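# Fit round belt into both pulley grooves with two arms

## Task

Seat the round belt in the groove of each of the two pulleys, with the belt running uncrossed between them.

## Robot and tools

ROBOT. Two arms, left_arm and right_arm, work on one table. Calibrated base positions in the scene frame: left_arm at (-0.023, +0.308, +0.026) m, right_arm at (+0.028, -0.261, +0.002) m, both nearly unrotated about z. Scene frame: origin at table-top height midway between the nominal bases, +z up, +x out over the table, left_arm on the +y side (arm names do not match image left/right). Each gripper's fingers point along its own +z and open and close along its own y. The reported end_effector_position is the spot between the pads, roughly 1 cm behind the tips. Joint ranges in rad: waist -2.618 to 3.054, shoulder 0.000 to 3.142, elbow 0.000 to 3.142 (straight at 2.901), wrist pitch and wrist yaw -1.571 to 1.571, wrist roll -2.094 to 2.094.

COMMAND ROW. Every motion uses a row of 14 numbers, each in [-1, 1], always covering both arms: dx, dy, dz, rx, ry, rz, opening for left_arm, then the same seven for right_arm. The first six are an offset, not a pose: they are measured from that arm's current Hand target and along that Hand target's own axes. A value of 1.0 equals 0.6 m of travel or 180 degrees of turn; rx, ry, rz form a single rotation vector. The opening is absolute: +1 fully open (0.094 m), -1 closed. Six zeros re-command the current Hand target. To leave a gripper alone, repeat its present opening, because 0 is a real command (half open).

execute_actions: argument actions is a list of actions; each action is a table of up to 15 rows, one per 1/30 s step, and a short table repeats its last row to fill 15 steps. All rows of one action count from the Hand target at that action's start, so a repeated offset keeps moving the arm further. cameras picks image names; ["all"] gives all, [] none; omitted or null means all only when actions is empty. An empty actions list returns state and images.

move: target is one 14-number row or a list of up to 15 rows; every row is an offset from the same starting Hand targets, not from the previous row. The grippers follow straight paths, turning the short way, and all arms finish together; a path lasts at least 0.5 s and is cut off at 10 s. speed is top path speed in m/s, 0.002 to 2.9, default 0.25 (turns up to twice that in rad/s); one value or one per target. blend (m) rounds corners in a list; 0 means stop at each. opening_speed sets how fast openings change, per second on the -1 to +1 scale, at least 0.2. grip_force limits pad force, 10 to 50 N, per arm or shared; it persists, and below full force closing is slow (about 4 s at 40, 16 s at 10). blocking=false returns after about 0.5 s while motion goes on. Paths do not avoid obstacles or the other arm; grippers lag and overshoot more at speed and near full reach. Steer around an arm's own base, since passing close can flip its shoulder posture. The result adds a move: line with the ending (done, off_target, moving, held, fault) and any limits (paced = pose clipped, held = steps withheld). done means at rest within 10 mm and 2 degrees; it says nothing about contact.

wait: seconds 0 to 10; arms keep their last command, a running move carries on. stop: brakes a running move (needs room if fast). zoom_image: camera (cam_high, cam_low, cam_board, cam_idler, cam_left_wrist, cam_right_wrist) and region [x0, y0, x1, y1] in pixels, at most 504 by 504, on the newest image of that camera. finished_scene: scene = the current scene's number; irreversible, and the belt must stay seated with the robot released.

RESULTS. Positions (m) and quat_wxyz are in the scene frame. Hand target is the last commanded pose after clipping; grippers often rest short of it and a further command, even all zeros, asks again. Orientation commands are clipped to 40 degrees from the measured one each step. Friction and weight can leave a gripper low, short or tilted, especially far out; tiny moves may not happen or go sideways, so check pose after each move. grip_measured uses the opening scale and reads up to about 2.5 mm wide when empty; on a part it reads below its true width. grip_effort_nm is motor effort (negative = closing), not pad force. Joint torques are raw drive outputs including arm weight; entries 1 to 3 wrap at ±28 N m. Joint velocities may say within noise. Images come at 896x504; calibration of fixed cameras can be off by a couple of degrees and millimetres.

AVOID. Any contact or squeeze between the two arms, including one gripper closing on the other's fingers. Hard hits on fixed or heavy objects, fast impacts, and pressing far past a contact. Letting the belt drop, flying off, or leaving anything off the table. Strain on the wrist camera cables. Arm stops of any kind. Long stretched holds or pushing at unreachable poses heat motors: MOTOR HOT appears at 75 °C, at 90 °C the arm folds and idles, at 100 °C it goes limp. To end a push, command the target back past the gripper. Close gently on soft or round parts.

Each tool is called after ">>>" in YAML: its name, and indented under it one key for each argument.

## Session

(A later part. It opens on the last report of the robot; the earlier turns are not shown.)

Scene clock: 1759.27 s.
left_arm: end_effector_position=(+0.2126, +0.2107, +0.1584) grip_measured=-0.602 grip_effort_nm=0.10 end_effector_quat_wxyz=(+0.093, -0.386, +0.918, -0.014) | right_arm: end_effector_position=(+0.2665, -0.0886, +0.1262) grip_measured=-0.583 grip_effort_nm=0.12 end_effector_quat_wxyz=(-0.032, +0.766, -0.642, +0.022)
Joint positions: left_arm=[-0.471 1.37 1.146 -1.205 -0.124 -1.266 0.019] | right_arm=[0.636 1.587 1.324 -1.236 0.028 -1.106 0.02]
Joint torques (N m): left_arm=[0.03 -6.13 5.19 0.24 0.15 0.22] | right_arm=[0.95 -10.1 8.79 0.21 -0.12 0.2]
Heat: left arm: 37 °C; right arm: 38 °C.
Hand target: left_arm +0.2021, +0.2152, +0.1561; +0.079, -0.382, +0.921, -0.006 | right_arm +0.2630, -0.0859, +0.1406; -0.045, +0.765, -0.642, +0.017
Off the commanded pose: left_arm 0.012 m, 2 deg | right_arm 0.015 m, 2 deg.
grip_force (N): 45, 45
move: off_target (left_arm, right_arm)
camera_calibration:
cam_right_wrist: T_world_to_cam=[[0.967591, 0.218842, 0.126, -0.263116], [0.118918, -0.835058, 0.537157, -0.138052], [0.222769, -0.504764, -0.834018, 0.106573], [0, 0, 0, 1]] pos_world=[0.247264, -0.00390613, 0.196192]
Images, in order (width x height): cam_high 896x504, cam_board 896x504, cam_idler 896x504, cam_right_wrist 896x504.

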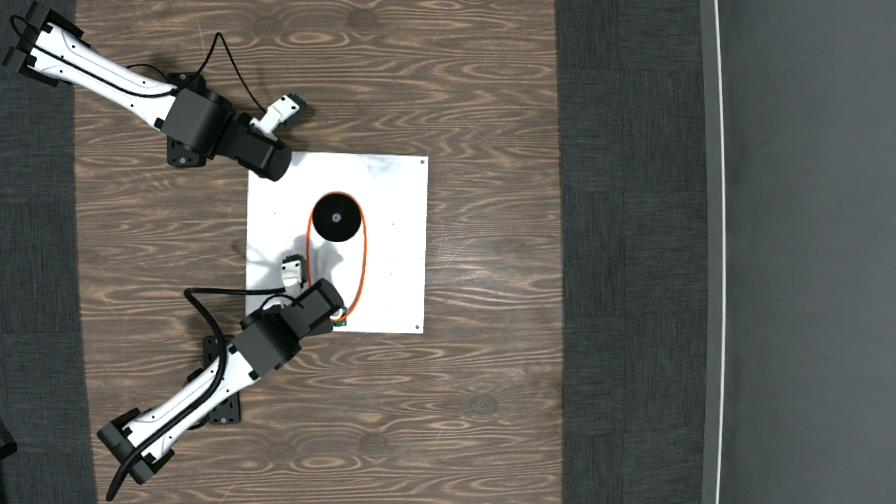

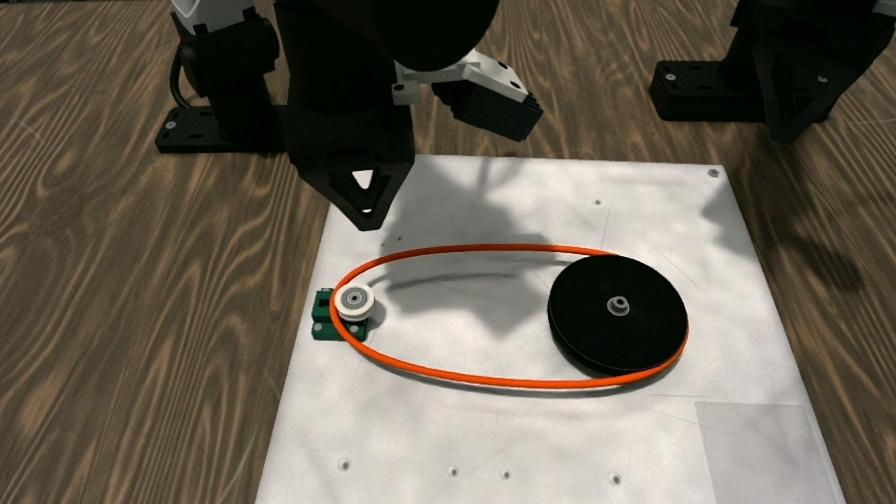

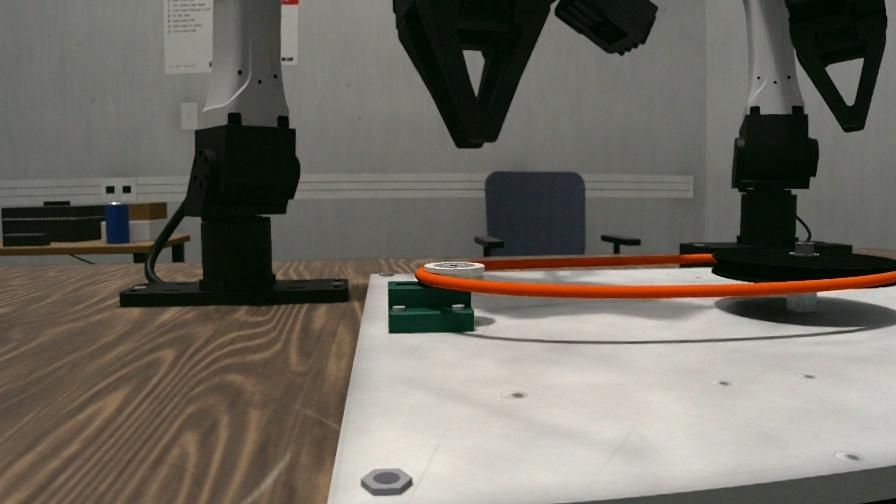

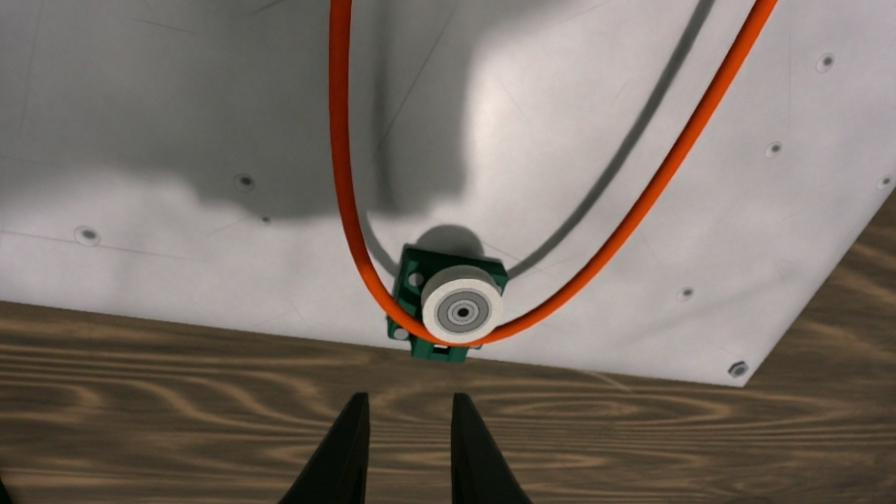

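>>> move:
  target:
    - [0, 0, 0, 0, 0, 0, -0.6, 0.1, 0.12, -0.1, 0, 0, 0, -0.58]
  speed: 0.25
  cameras: ["cam_idler", "cam_board", "cam_high"]

>>> zoom_image:
  camera: "cam_idler"
  region: [390, 230, 510, 310]

>>> zoom_image:
  camera: "cam_high"
  region: [260, 180, 410, 340]

>>> zoom_image:
  camera: "cam_board"
  region: [280, 180, 720, 430]

>>> zoom_image:
  camera: "cam_board"
  region: [310, 260, 410, 350]

>>> zoom_image:
  camera: "cam_board"
  region: [600, 230, 720, 400]

Scene clock: 1778.33 s.
left_arm: end_effector_position=(+0.2126, +0.2107, +0.1584) grip_measured=-0.602 grip_effort_nm=0.10 end_effector_quat_wxyz=(+0.093, -0.386, +0.918, -0.014) | right_arm: end_effector_position=(+0.2087, -0.1564, +0.1953) grip_measured=-0.583 grip_effort_nm=0.12 end_effector_quat_wxyz=(-0.060, +0.759, -0.648, +0.034)
Joint positions: left_arm=[-0.471 1.37 1.146 -1.205 -0.124 -1.266 0.019] | right_arm=[0.541 1.243 1.308 -1.501 0.028 -1.182 0.02]
Joint torques (N m): left_arm=[-0.06 -6.22 5.2 0.24 0.14 0.18] | right_arm=[-0.16 -4.21 5.05 0.34 -0.23 -0.13]
Heat: left arm: 36 °C; right arm: 39 °C.
Hand target: left_arm +0.2021, +0.2152, +0.1561; +0.079, -0.382, +0.921, -0.006 | right_arm +0.1979, -0.1600, +0.1919; -0.045, +0.765, -0.642, +0.017
Off the commanded pose: left_arm 0.012 m, 2 deg | right_arm 0.012 m, 3 deg.
grip_force (N): 45, 45
move: off_target (left_arm, right_arm)
Images, in order (width x height): cam_high 896x504, cam_board 896x504, cam_idler 896x504.

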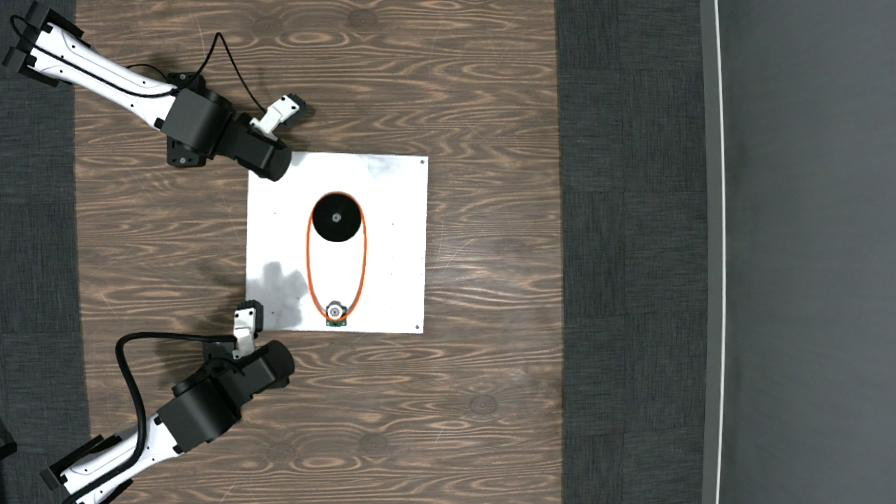

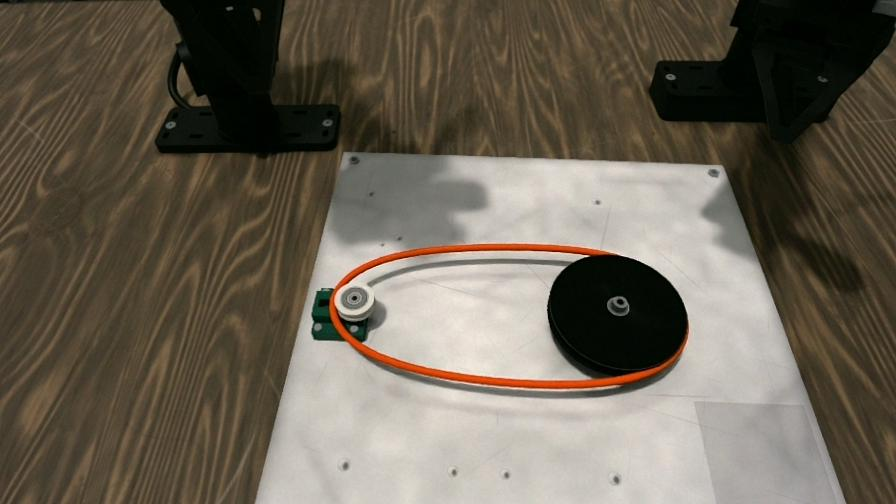

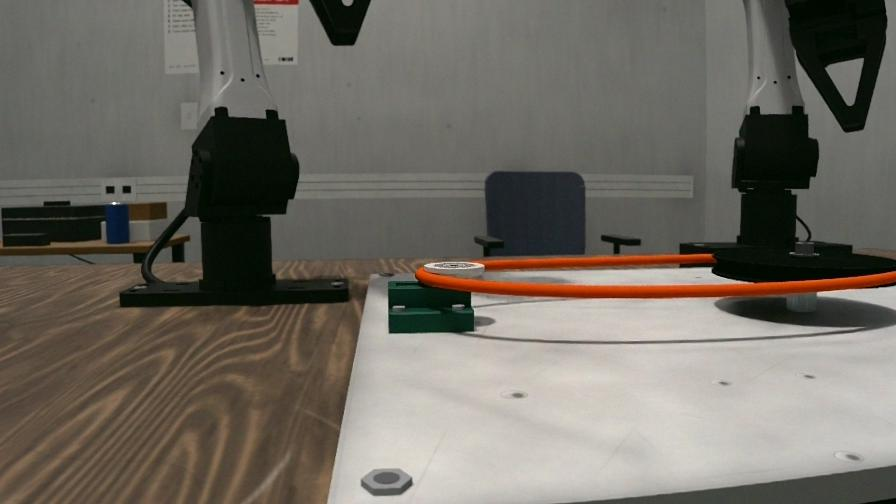

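Scaled by 4.200 from the camera's 896x504 image, which has a finer 1280x720 frame.

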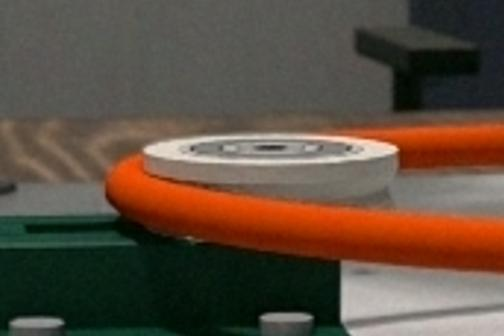

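Scaled by 3.150 from the camera's 896x504 image, which has a finer 1280x720 frame.

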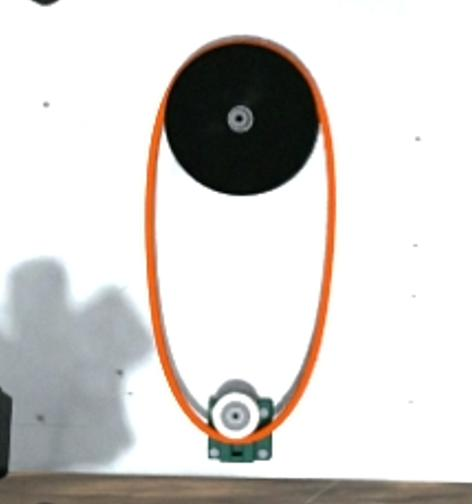

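Scaled by 1.145 from the camera's 896x504 image, which has a finer 1280x720 frame.

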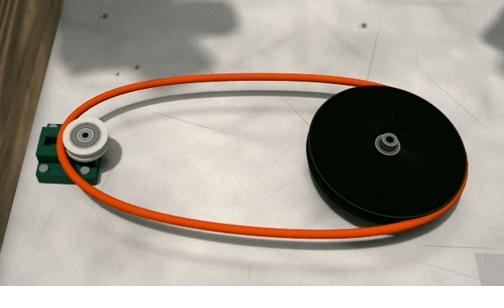

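Scaled by 5.040 from the camera's 896x504 image, which has a finer 1280x720 frame.

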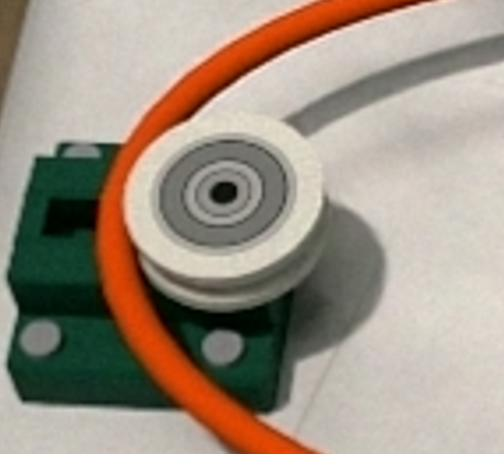

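Scaled by 2.965 from the camera's 896x504 image, which has a finer 1280x720 frame.

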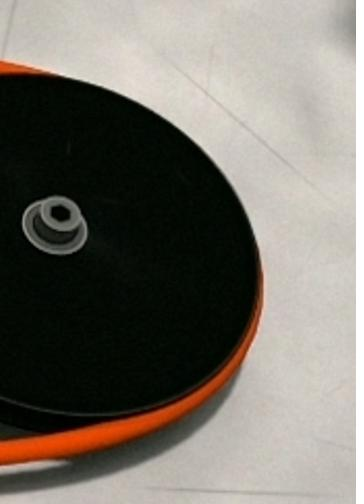

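>>> move:
  target:
    - [0, 0, 0, 0, 0, 0, -0.6, -0.1207, -0.1673, 0.1228, -0.029, 0.01, 0, -1]
  speed: 0.2
  cameras: ["cam_idler", "cam_board", "cam_right_wrist"]

Scene clock: 1825.07 s.
left_arm: end_effector_position=(+0.2126, +0.2107, +0.1584) grip_measured=-0.602 grip_effort_nm=0.10 end_effector_quat_wxyz=(+0.093, -0.386, +0.918, -0.014) | right_arm: end_effector_position=(+0.2849, -0.0805, +0.1269) grip_measured=-0.993 grip_effort_nm=-0.42 end_effector_quat_wxyz=(+0.019, +0.766, -0.642, +0.010)
Joint positions: left_arm=[-0.471 1.37 1.146 -1.205 -0.124 -1.266 0.019] | right_arm=[0.621 1.761 1.522 -1.365 0.028 -1.118 0]
Joint torques (N m): left_arm=[0.02 -6.16 4.97 0.28 0.09 0.21] | right_arm=[1.06 -7.9 8.57 0.46 -0.26 0.2]
Heat: left arm: 36 °C; right arm: 37 °C.
Hand target: left_arm +0.2021, +0.2152, +0.1561; +0.079, -0.382, +0.921, -0.006 | right_arm +0.2899, -0.0681, +0.1299; +0.000, +0.766, -0.643, +0.000
Off the commanded pose: left_arm 0.012 m, 2 deg | right_arm 0.014 m, 2 deg.
grip_force (N): 45, 45
move: off_target (left_arm, right_arm)
camera_calibration:
cam_right_wrist: T_world_to_cam=[[0.974685, 0.221598, 0.0297277, -0.272362], [0.164378, -0.800351, 0.576557, -0.149017], [0.151557, -0.557075, -0.816516, 0.120908], [0, 0, 0, 1]] pos_world=[0.271638, 0.00844378, 0.192737]
Images, in order (width x height): cam_board 896x504, cam_idler 896x504, cam_right_wrist 896x504.

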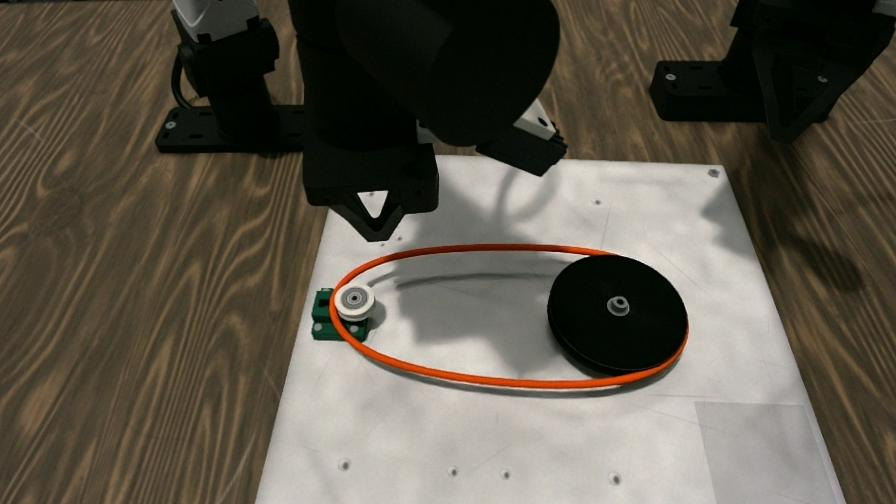

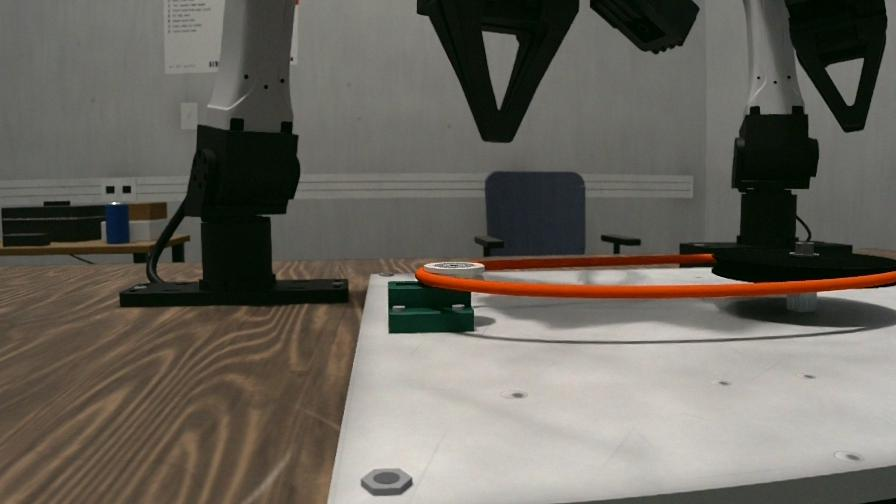

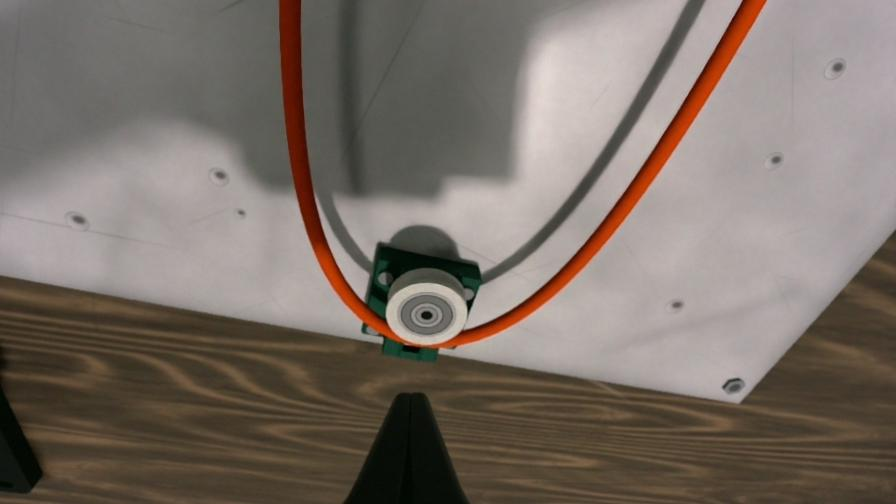

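>>> move:
  target:
    - [0, 0, 0, 0, 0, 0, -0.6, -0.0125, -0.0056, 0, 0, 0, 0, -1]
    - [0, 0, 0, 0, 0, 0, -0.6, -0.0125, -0.0056, 0.083, 0, 0, 0, -1]
  speed: [0.05, 0.1]
  cameras: ["cam_idler", "cam_board", "cam_right_wrist"]

Scene clock: 1844.57 s.
left_arm: end_effector_position=(+0.2126, +0.2107, +0.1584) grip_measured=-0.602 grip_effort_nm=0.10 end_effector_quat_wxyz=(+0.093, -0.386, +0.918, -0.014) | right_arm: end_effector_position=(+0.2933, -0.0684, +0.0886) grip_measured=-0.993 grip_effort_nm=-0.42 end_effector_quat_wxyz=(+0.005, +0.766, -0.643, +0.013)
Joint positions: left_arm=[-0.471 1.37 1.146 -1.205 -0.124 -1.266 0.019] | right_arm=[0.636 1.797 1.414 -1.191 0.028 -1.103 0]
Joint torques (N m): left_arm=[0.1 -6.01 5.19 0.22 0.12 0.24] | right_arm=[1.11 -7.9 5.05 0.69 -0.26 0.2]
Heat: left arm: 36 °C; right arm: 39 °C.
Hand target: left_arm +0.2021, +0.2152, +0.1561; +0.079, -0.382, +0.921, -0.006 | right_arm +0.2919, -0.0603, +0.0801; +0.000, +0.766, -0.643, +0.000
Off the commanded pose: left_arm 0.012 m, 2 deg | right_arm 0.012 m, 2 deg.
grip_force (N): 45, 45
move: off_target (left_arm, right_arm)
camera_calibration:
cam_right_wrist: T_world_to_cam=[[0.97375, 0.220401, 0.0568743, -0.284312], [0.150342, -0.810361, 0.566314, -0.114344], [0.170905, -0.542897, -0.822225, 0.0908917], [0, 0, 0, 1]] pos_world=[0.278506, 0.0193472, 0.155658]
Images, in order (width x height): cam_board 896x504, cam_idler 896x504, cam_right_wrist 896x504.

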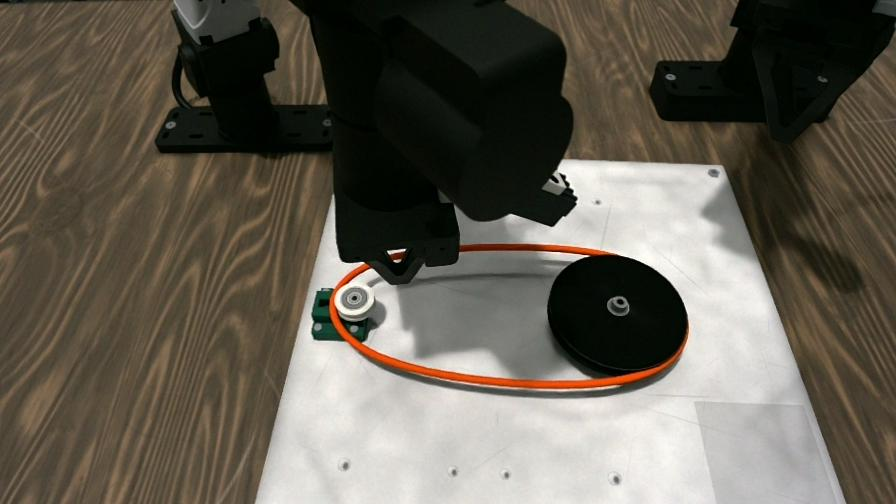

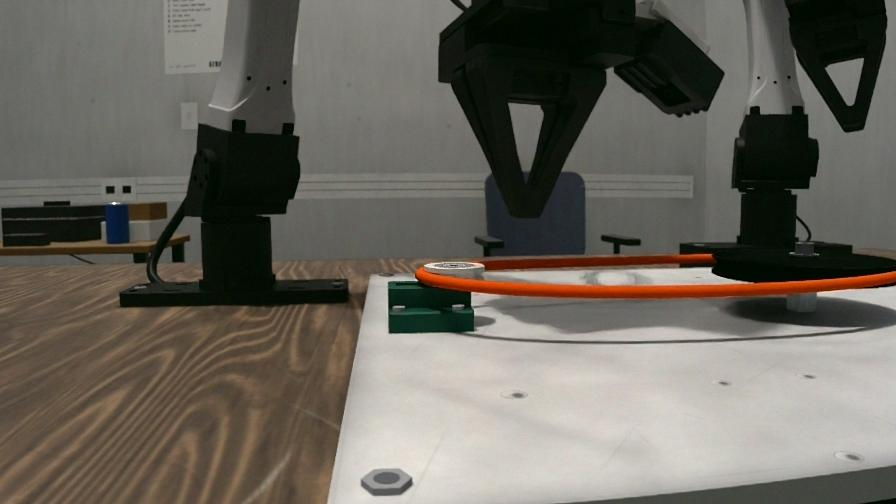

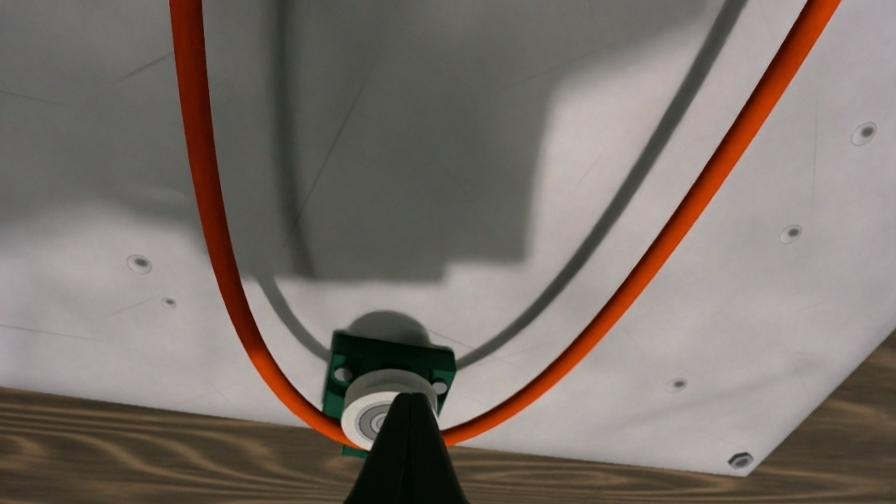

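>>> move:
  target:
    - [0, 0, 0, 0, 0, 0, -0.6, -0.0014, 0.0082, 0.058, 0, 0, 0, -1]
  speed: [0.05]
  cameras: ["cam_idler", "cam_board", "cam_right_wrist"]

>>> zoom_image:
  camera: "cam_idler"
  region: [360, 180, 560, 340]

Scene clock: 1856.07 s.
left_arm: end_effector_position=(+0.2126, +0.2107, +0.1584) grip_measured=-0.602 grip_effort_nm=0.10 end_effector_quat_wxyz=(+0.093, -0.386, +0.918, -0.014) | right_arm: end_effector_position=(+0.2893, -0.0680, +0.0544) grip_measured=-0.993 grip_effort_nm=-0.42 end_effector_quat_wxyz=(+0.004, +0.766, -0.643, +0.013)
Joint positions: left_arm=[-0.471 1.37 1.146 -1.205 -0.124 -1.266 0.019] | right_arm=[0.645 1.812 1.294 -1.055 0.028 -1.093 0]
Joint torques (N m): left_arm=[0.12 -6.45 5.19 0.24 0.11 0.23] | right_arm=[1.18 -7.71 4.86 0.7 -0.26 0.2]
Heat: left arm: 36 °C; right arm: 37 °C.
Hand target: left_arm +0.2021, +0.2152, +0.1561; +0.079, -0.382, +0.921, -0.006 | right_arm +0.2869, -0.0603, +0.0453; +0.000, +0.766, -0.643, +0.000
Off the commanded pose: left_arm 0.012 m, 2 deg | right_arm 0.012 m, 2 deg.
grip_force (N): 45, 45
move: off_target (left_arm, right_arm)
camera_calibration:
cam_right_wrist: T_world_to_cam=[[0.973835, 0.219607, 0.0584681, -0.278781], [0.148929, -0.811035, 0.565722, -0.0935575], [0.171656, -0.542212, -0.82252, 0.063624], [0, 0, 0, 1]] pos_world=[0.274499, 0.0198416, 0.121559]
Images, in order (width x height): cam_board 896x504, cam_idler 896x504, cam_right_wrist 896x504.

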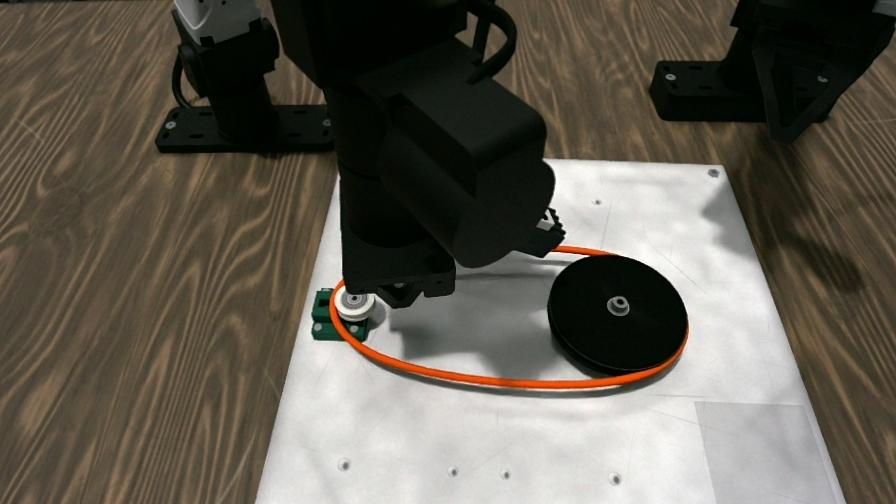

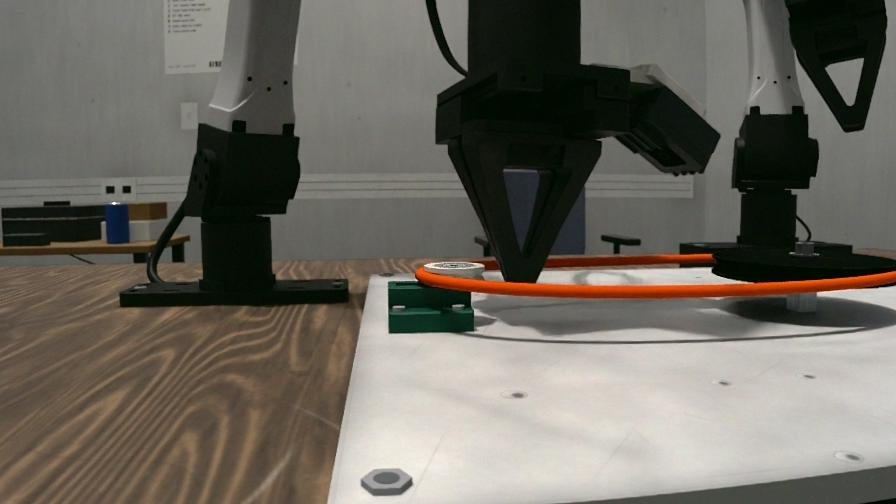

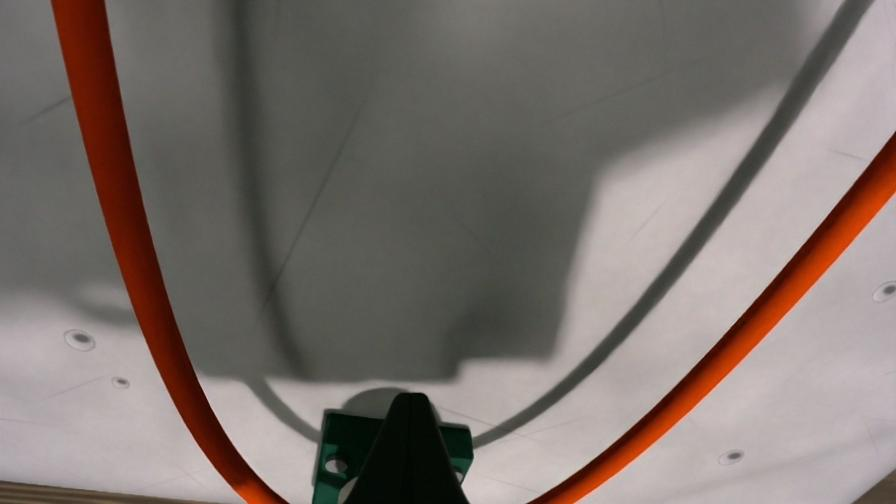

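Scaled by 2.520 from the camera's 896x504 image, which has a finer 1280x720 frame.

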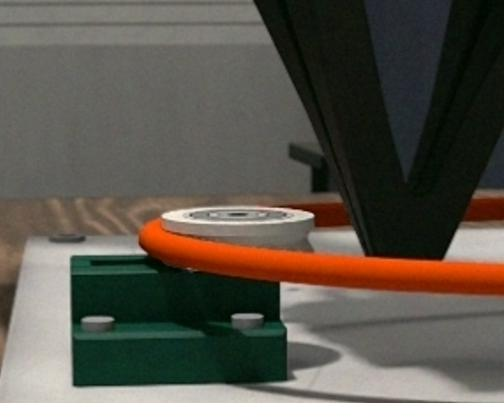

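>>> move:
  target:
    - [0, 0, 0, 0, 0, 0, -0.6, 0.0525, 0.0093, 0, 0, 0, 0, -1]
  speed: [0.03]
  cameras: ["cam_idler", "cam_board", "cam_high"]

>>> zoom_image:
  camera: "cam_idler"
  region: [360, 180, 560, 340]

>>> zoom_image:
  camera: "cam_board"
  region: [500, 180, 750, 430]

Scene clock: 1869.23 s.
left_arm: end_effector_position=(+0.2126, +0.2107, +0.1584) grip_measured=-0.602 grip_effort_nm=0.10 end_effector_quat_wxyz=(+0.093, -0.386, +0.918, -0.014) | right_arm: end_effector_position=(+0.2875, -0.0784, +0.0426) grip_measured=-0.993 grip_effort_nm=-0.42 end_effector_quat_wxyz=(-0.006, +0.766, -0.643, -0.009)
Joint positions: left_arm=[-0.471 1.37 1.146 -1.205 -0.124 -1.266 0.019] | right_arm=[0.596 1.79 1.218 -0.992 -0.02 -1.142 0]
Joint torques (N m): left_arm=[0.12 -6.08 5.26 0.23 0.14 0.2] | right_arm=[-1.35 -11.84 4.15 0.29 0.11 -0.13]
Heat: left arm: 36 °C; right arm: 37 °C.
Hand target: left_arm +0.2021, +0.2152, +0.1561; +0.079, -0.382, +0.921, -0.006 | right_arm +0.2868, -0.0923, +0.0453; +0.000, +0.766, -0.643, +0.000
Off the commanded pose: left_arm 0.012 m, 2 deg | right_arm 0.014 m, 1 deg.
grip_force (N): 45, 45
move: off_target (left_arm, right_arm)
Images, in order (width x height): cam_high 896x504, cam_board 896x504, cam_idler 896x504.

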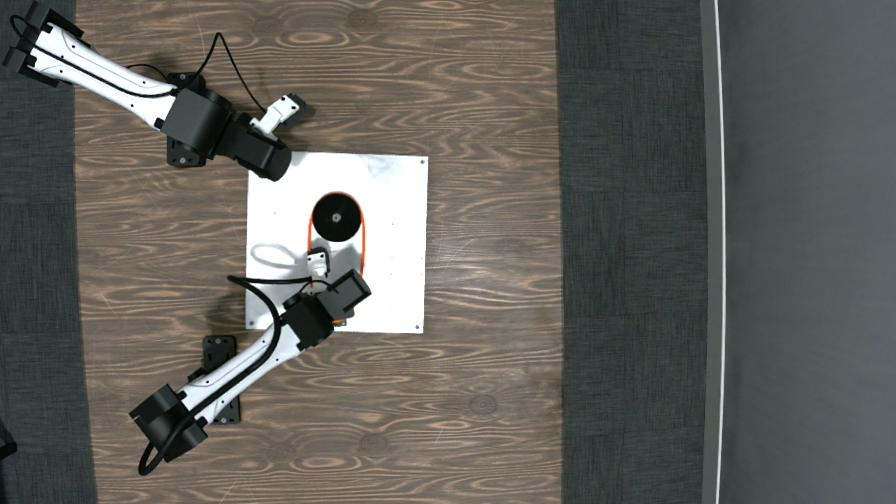

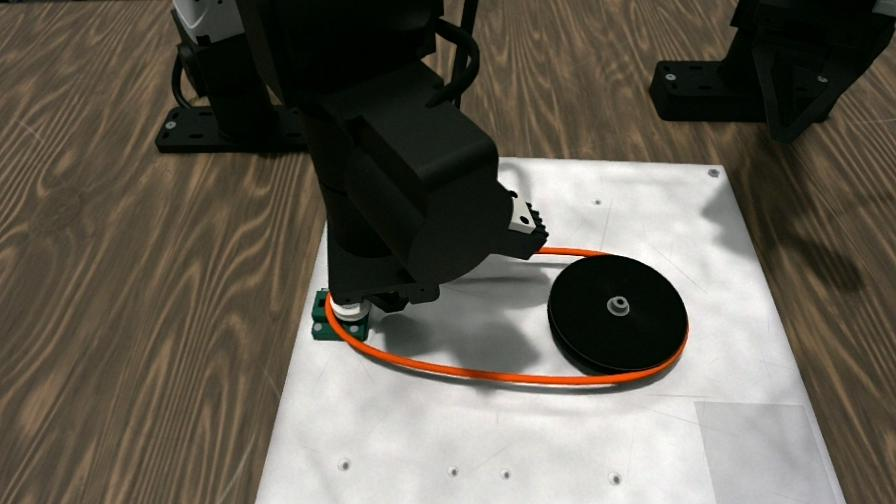

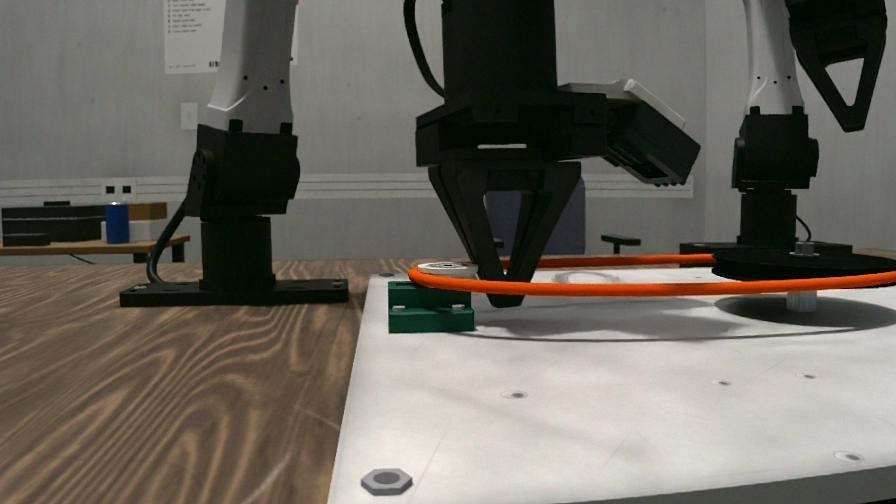

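Scaled by 2.520 from the camera's 896x504 image, which has a finer 1280x720 frame.

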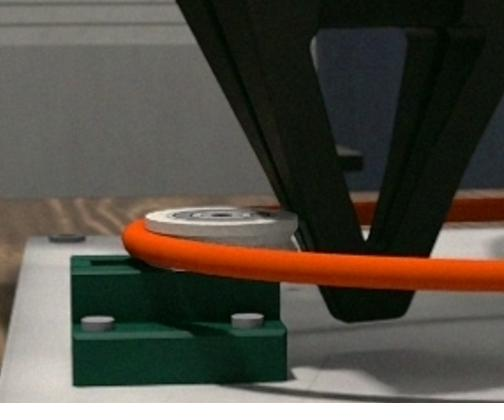

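Scaled by 2.016 from the camera's 896x504 image, which has a finer 1280x720 frame.

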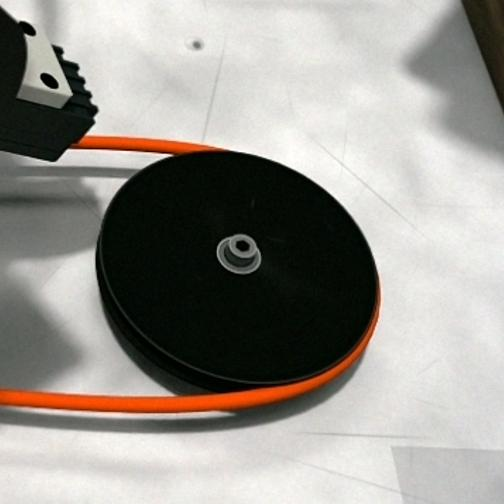

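>>> move:
  target:
    - [0, 0, 0, 0, 0, 0, -0.6, 0, 0, -0.0212, 0, 0, 0, -1]
    - [0, 0, 0, 0, 0, 0, -0.6, 0.0213, 0.0038, -0.0212, 0, 0, 0, -1]
  speed: [0.03]
  cameras: ["cam_idler", "cam_board", "cam_high"]

>>> zoom_image:
  camera: "cam_idler"
  region: [360, 180, 560, 340]

>>> zoom_image:
  camera: "cam_board"
  region: [500, 180, 750, 430]

speed must be one number or one for each of the 2 targets, got a list of 1; nothing of the call was run

Scaled by 2.520 from the camera's 896x504 image, which has a finer 1280x720 frame.

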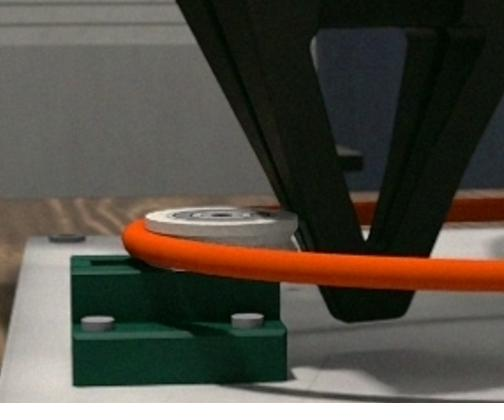

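Scaled by 2.016 from the camera's 896x504 image, which has a finer 1280x720 frame.

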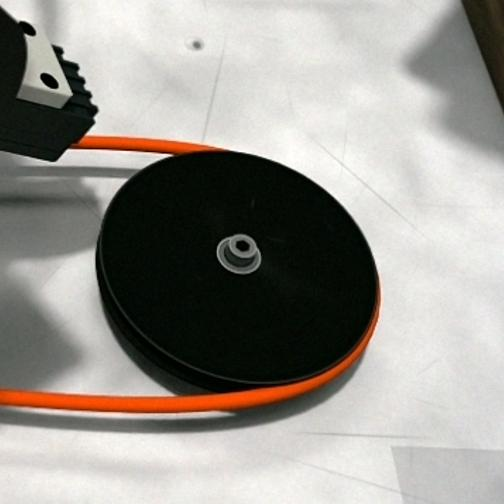

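>>> move:
  target:
    - [0, 0, 0, 0, 0, 0, -0.6, 0, 0, -0.0212, 0, 0, 0, -1]
    - [0, 0, 0, 0, 0, 0, -0.6, 0.0213, 0.0038, -0.0212, 0, 0, 0, -1]
  speed: 0.03
  cameras: ["cam_idler", "cam_board", "cam_high"]

>>> zoom_image:
  camera: "cam_idler"
  region: [360, 180, 560, 340]

>>> zoom_image:
  camera: "cam_board"
  region: [500, 180, 750, 430]

Scene clock: 1889.30 s.
left_arm: end_effector_position=(+0.2126, +0.2107, +0.1584) grip_measured=-0.602 grip_effort_nm=0.10 end_effector_quat_wxyz=(+0.093, -0.386, +0.918, -0.014) | right_arm: end_effector_position=(+0.2965, -0.0846, +0.0552) grip_measured=-0.993 grip_effort_nm=-0.42 end_effector_quat_wxyz=(-0.030, +0.766, -0.642, -0.006)
Joint positions: left_arm=[-0.471 1.37 1.146 -1.205 -0.124 -1.266 0.019] | right_arm=[0.559 1.748 1.218 -0.987 -0.029 -1.179 0]
Joint torques (N m): left_arm=[-0.01 -6.08 5.22 0.29 0.09 0.2] | right_arm=[-1.24 -11.26 4.89 -0.02 0.17 -0.13]
Heat: left arm: 36 °C; right arm: 36 °C.
Hand target: left_arm +0.2021, +0.2152, +0.1561; +0.079, -0.382, +0.921, -0.006 | right_arm +0.2868, -0.1052, +0.0581; +0.000, +0.766, -0.643, +0.000
Off the commanded pose: left_arm 0.012 m, 2 deg | right_arm 0.023 m, 3 deg.
grip_force (N): 45, 45
move: off_target (left_arm, right_arm)
Images, in order (width x height): cam_high 896x504, cam_board 896x504, cam_idler 896x504.

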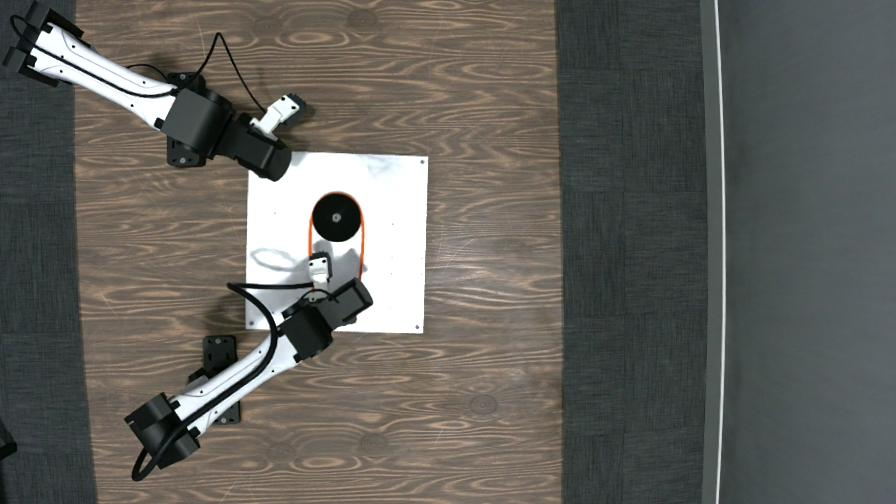

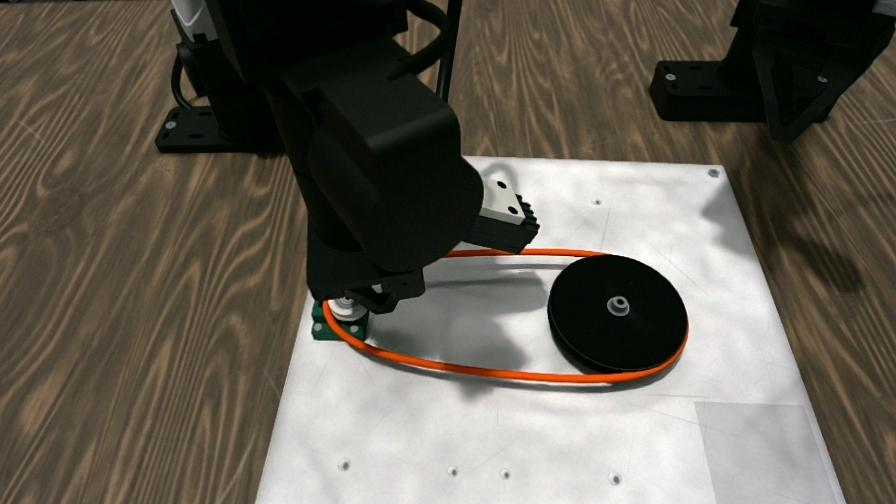

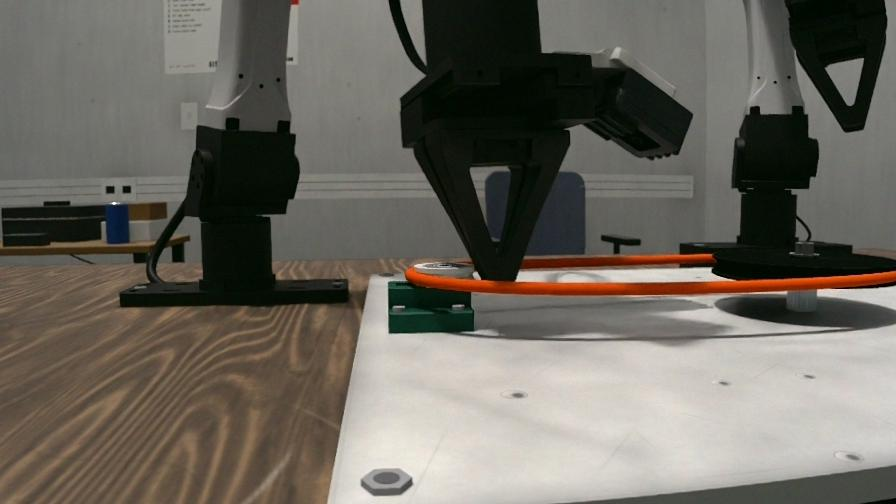

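Scaled by 2.520 from the camera's 896x504 image, which has a finer 1280x720 frame.

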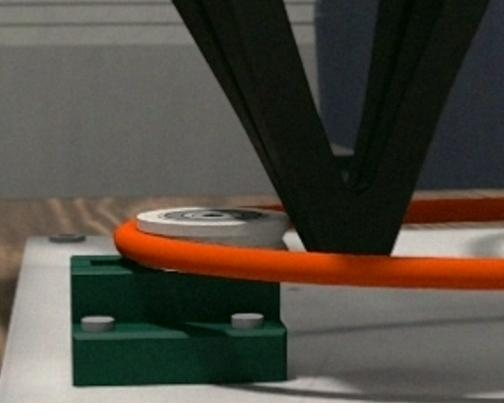

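Scaled by 2.016 from the camera's 896x504 image, which has a finer 1280x720 frame.

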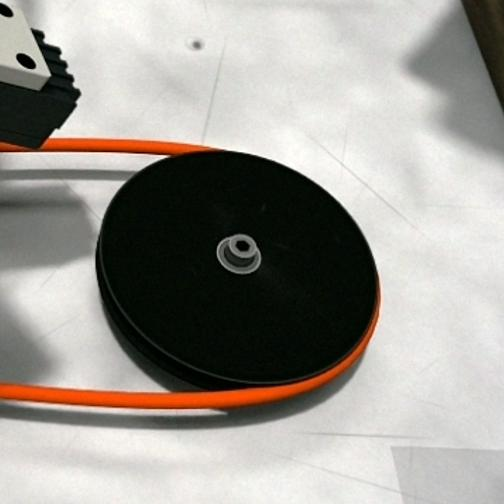

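>>> move:
  target:
    - [0, 0, 0, 0, 0, 0, -0.6, 0.0299, 0.0222, 0.004, 0, 0, 0, -1]
  speed: 0.03
  cameras: ["cam_idler", "cam_board", "cam_high"]

>>> zoom_image:
  camera: "cam_idler"
  region: [360, 180, 560, 340]

>>> zoom_image:
  camera: "cam_board"
  region: [500, 180, 750, 430]

Scene clock: 1901.50 s.
left_arm: end_effector_position=(+0.2126, +0.2107, +0.1584) grip_measured=-0.602 grip_effort_nm=0.10 end_effector_quat_wxyz=(+0.093, -0.386, +0.918, -0.014) | right_arm: end_effector_position=(+0.2738, -0.1096, +0.0556) grip_measured=-0.993 grip_effort_nm=-0.42 end_effector_quat_wxyz=(-0.011, +0.763, -0.645, -0.027)
Joint positions: left_arm=[-0.471 1.37 1.146 -1.205 -0.124 -1.266 0.019] | right_arm=[0.511 1.673 1.134 -1.029 -0.058 -1.221 0]
Joint torques (N m): left_arm=[0.09 -6.15 5.11 0.26 0.09 0.2] | right_arm=[-0.49 -9.37 4.9 0.32 0.46 -0.13]
Heat: left arm: 36 °C; right arm: 38 °C.
Hand target: left_arm +0.2021, +0.2152, +0.1561; +0.079, -0.382, +0.921, -0.006 | right_arm +0.2769, -0.1252, +0.0557; +0.000, +0.766, -0.643, +0.000
Off the commanded pose: left_arm 0.012 m, 2 deg | right_arm 0.016 m, 3 deg.
grip_force (N): 45, 45
move: off_target (left_arm, right_arm)
Images, in order (width x height): cam_high 896x504, cam_board 896x504, cam_idler 896x504.

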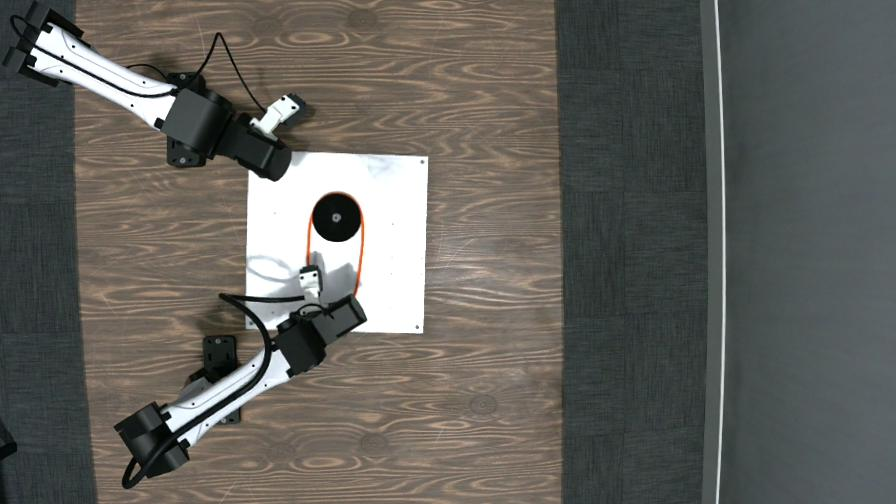

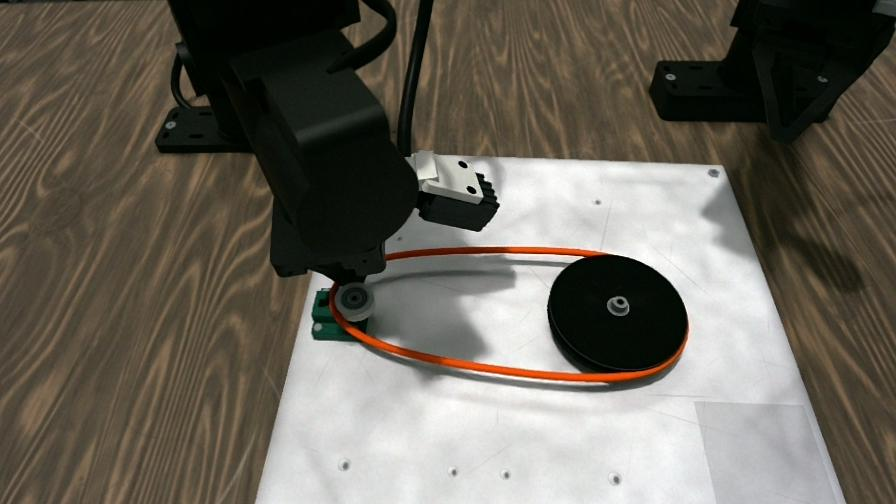

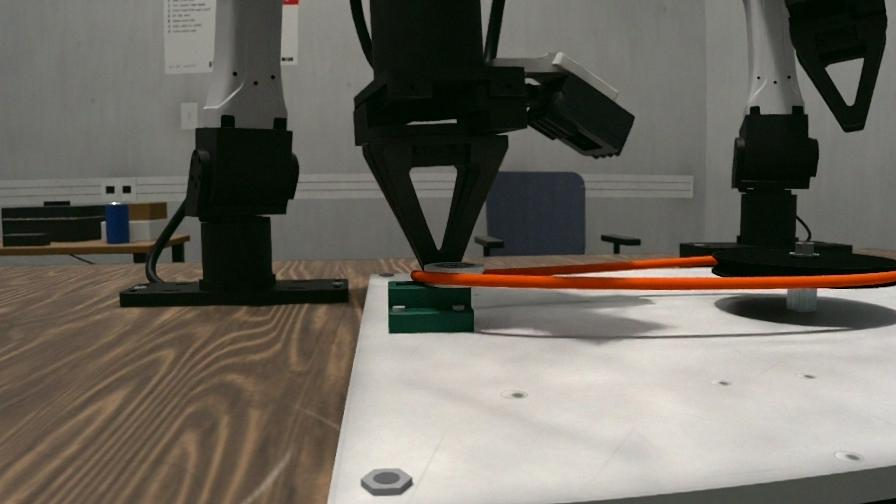

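Scaled by 2.520 from the camera's 896x504 image, which has a finer 1280x720 frame.

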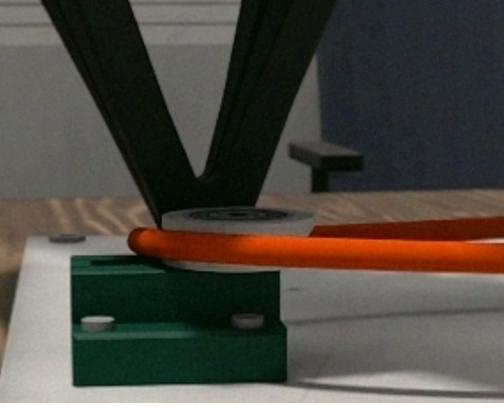

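Scaled by 2.016 from the camera's 896x504 image, which has a finer 1280x720 frame.

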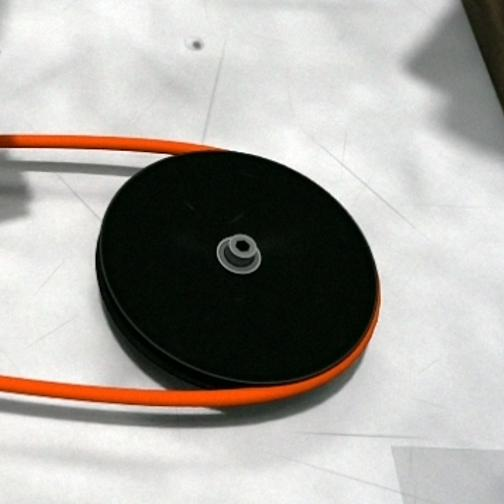

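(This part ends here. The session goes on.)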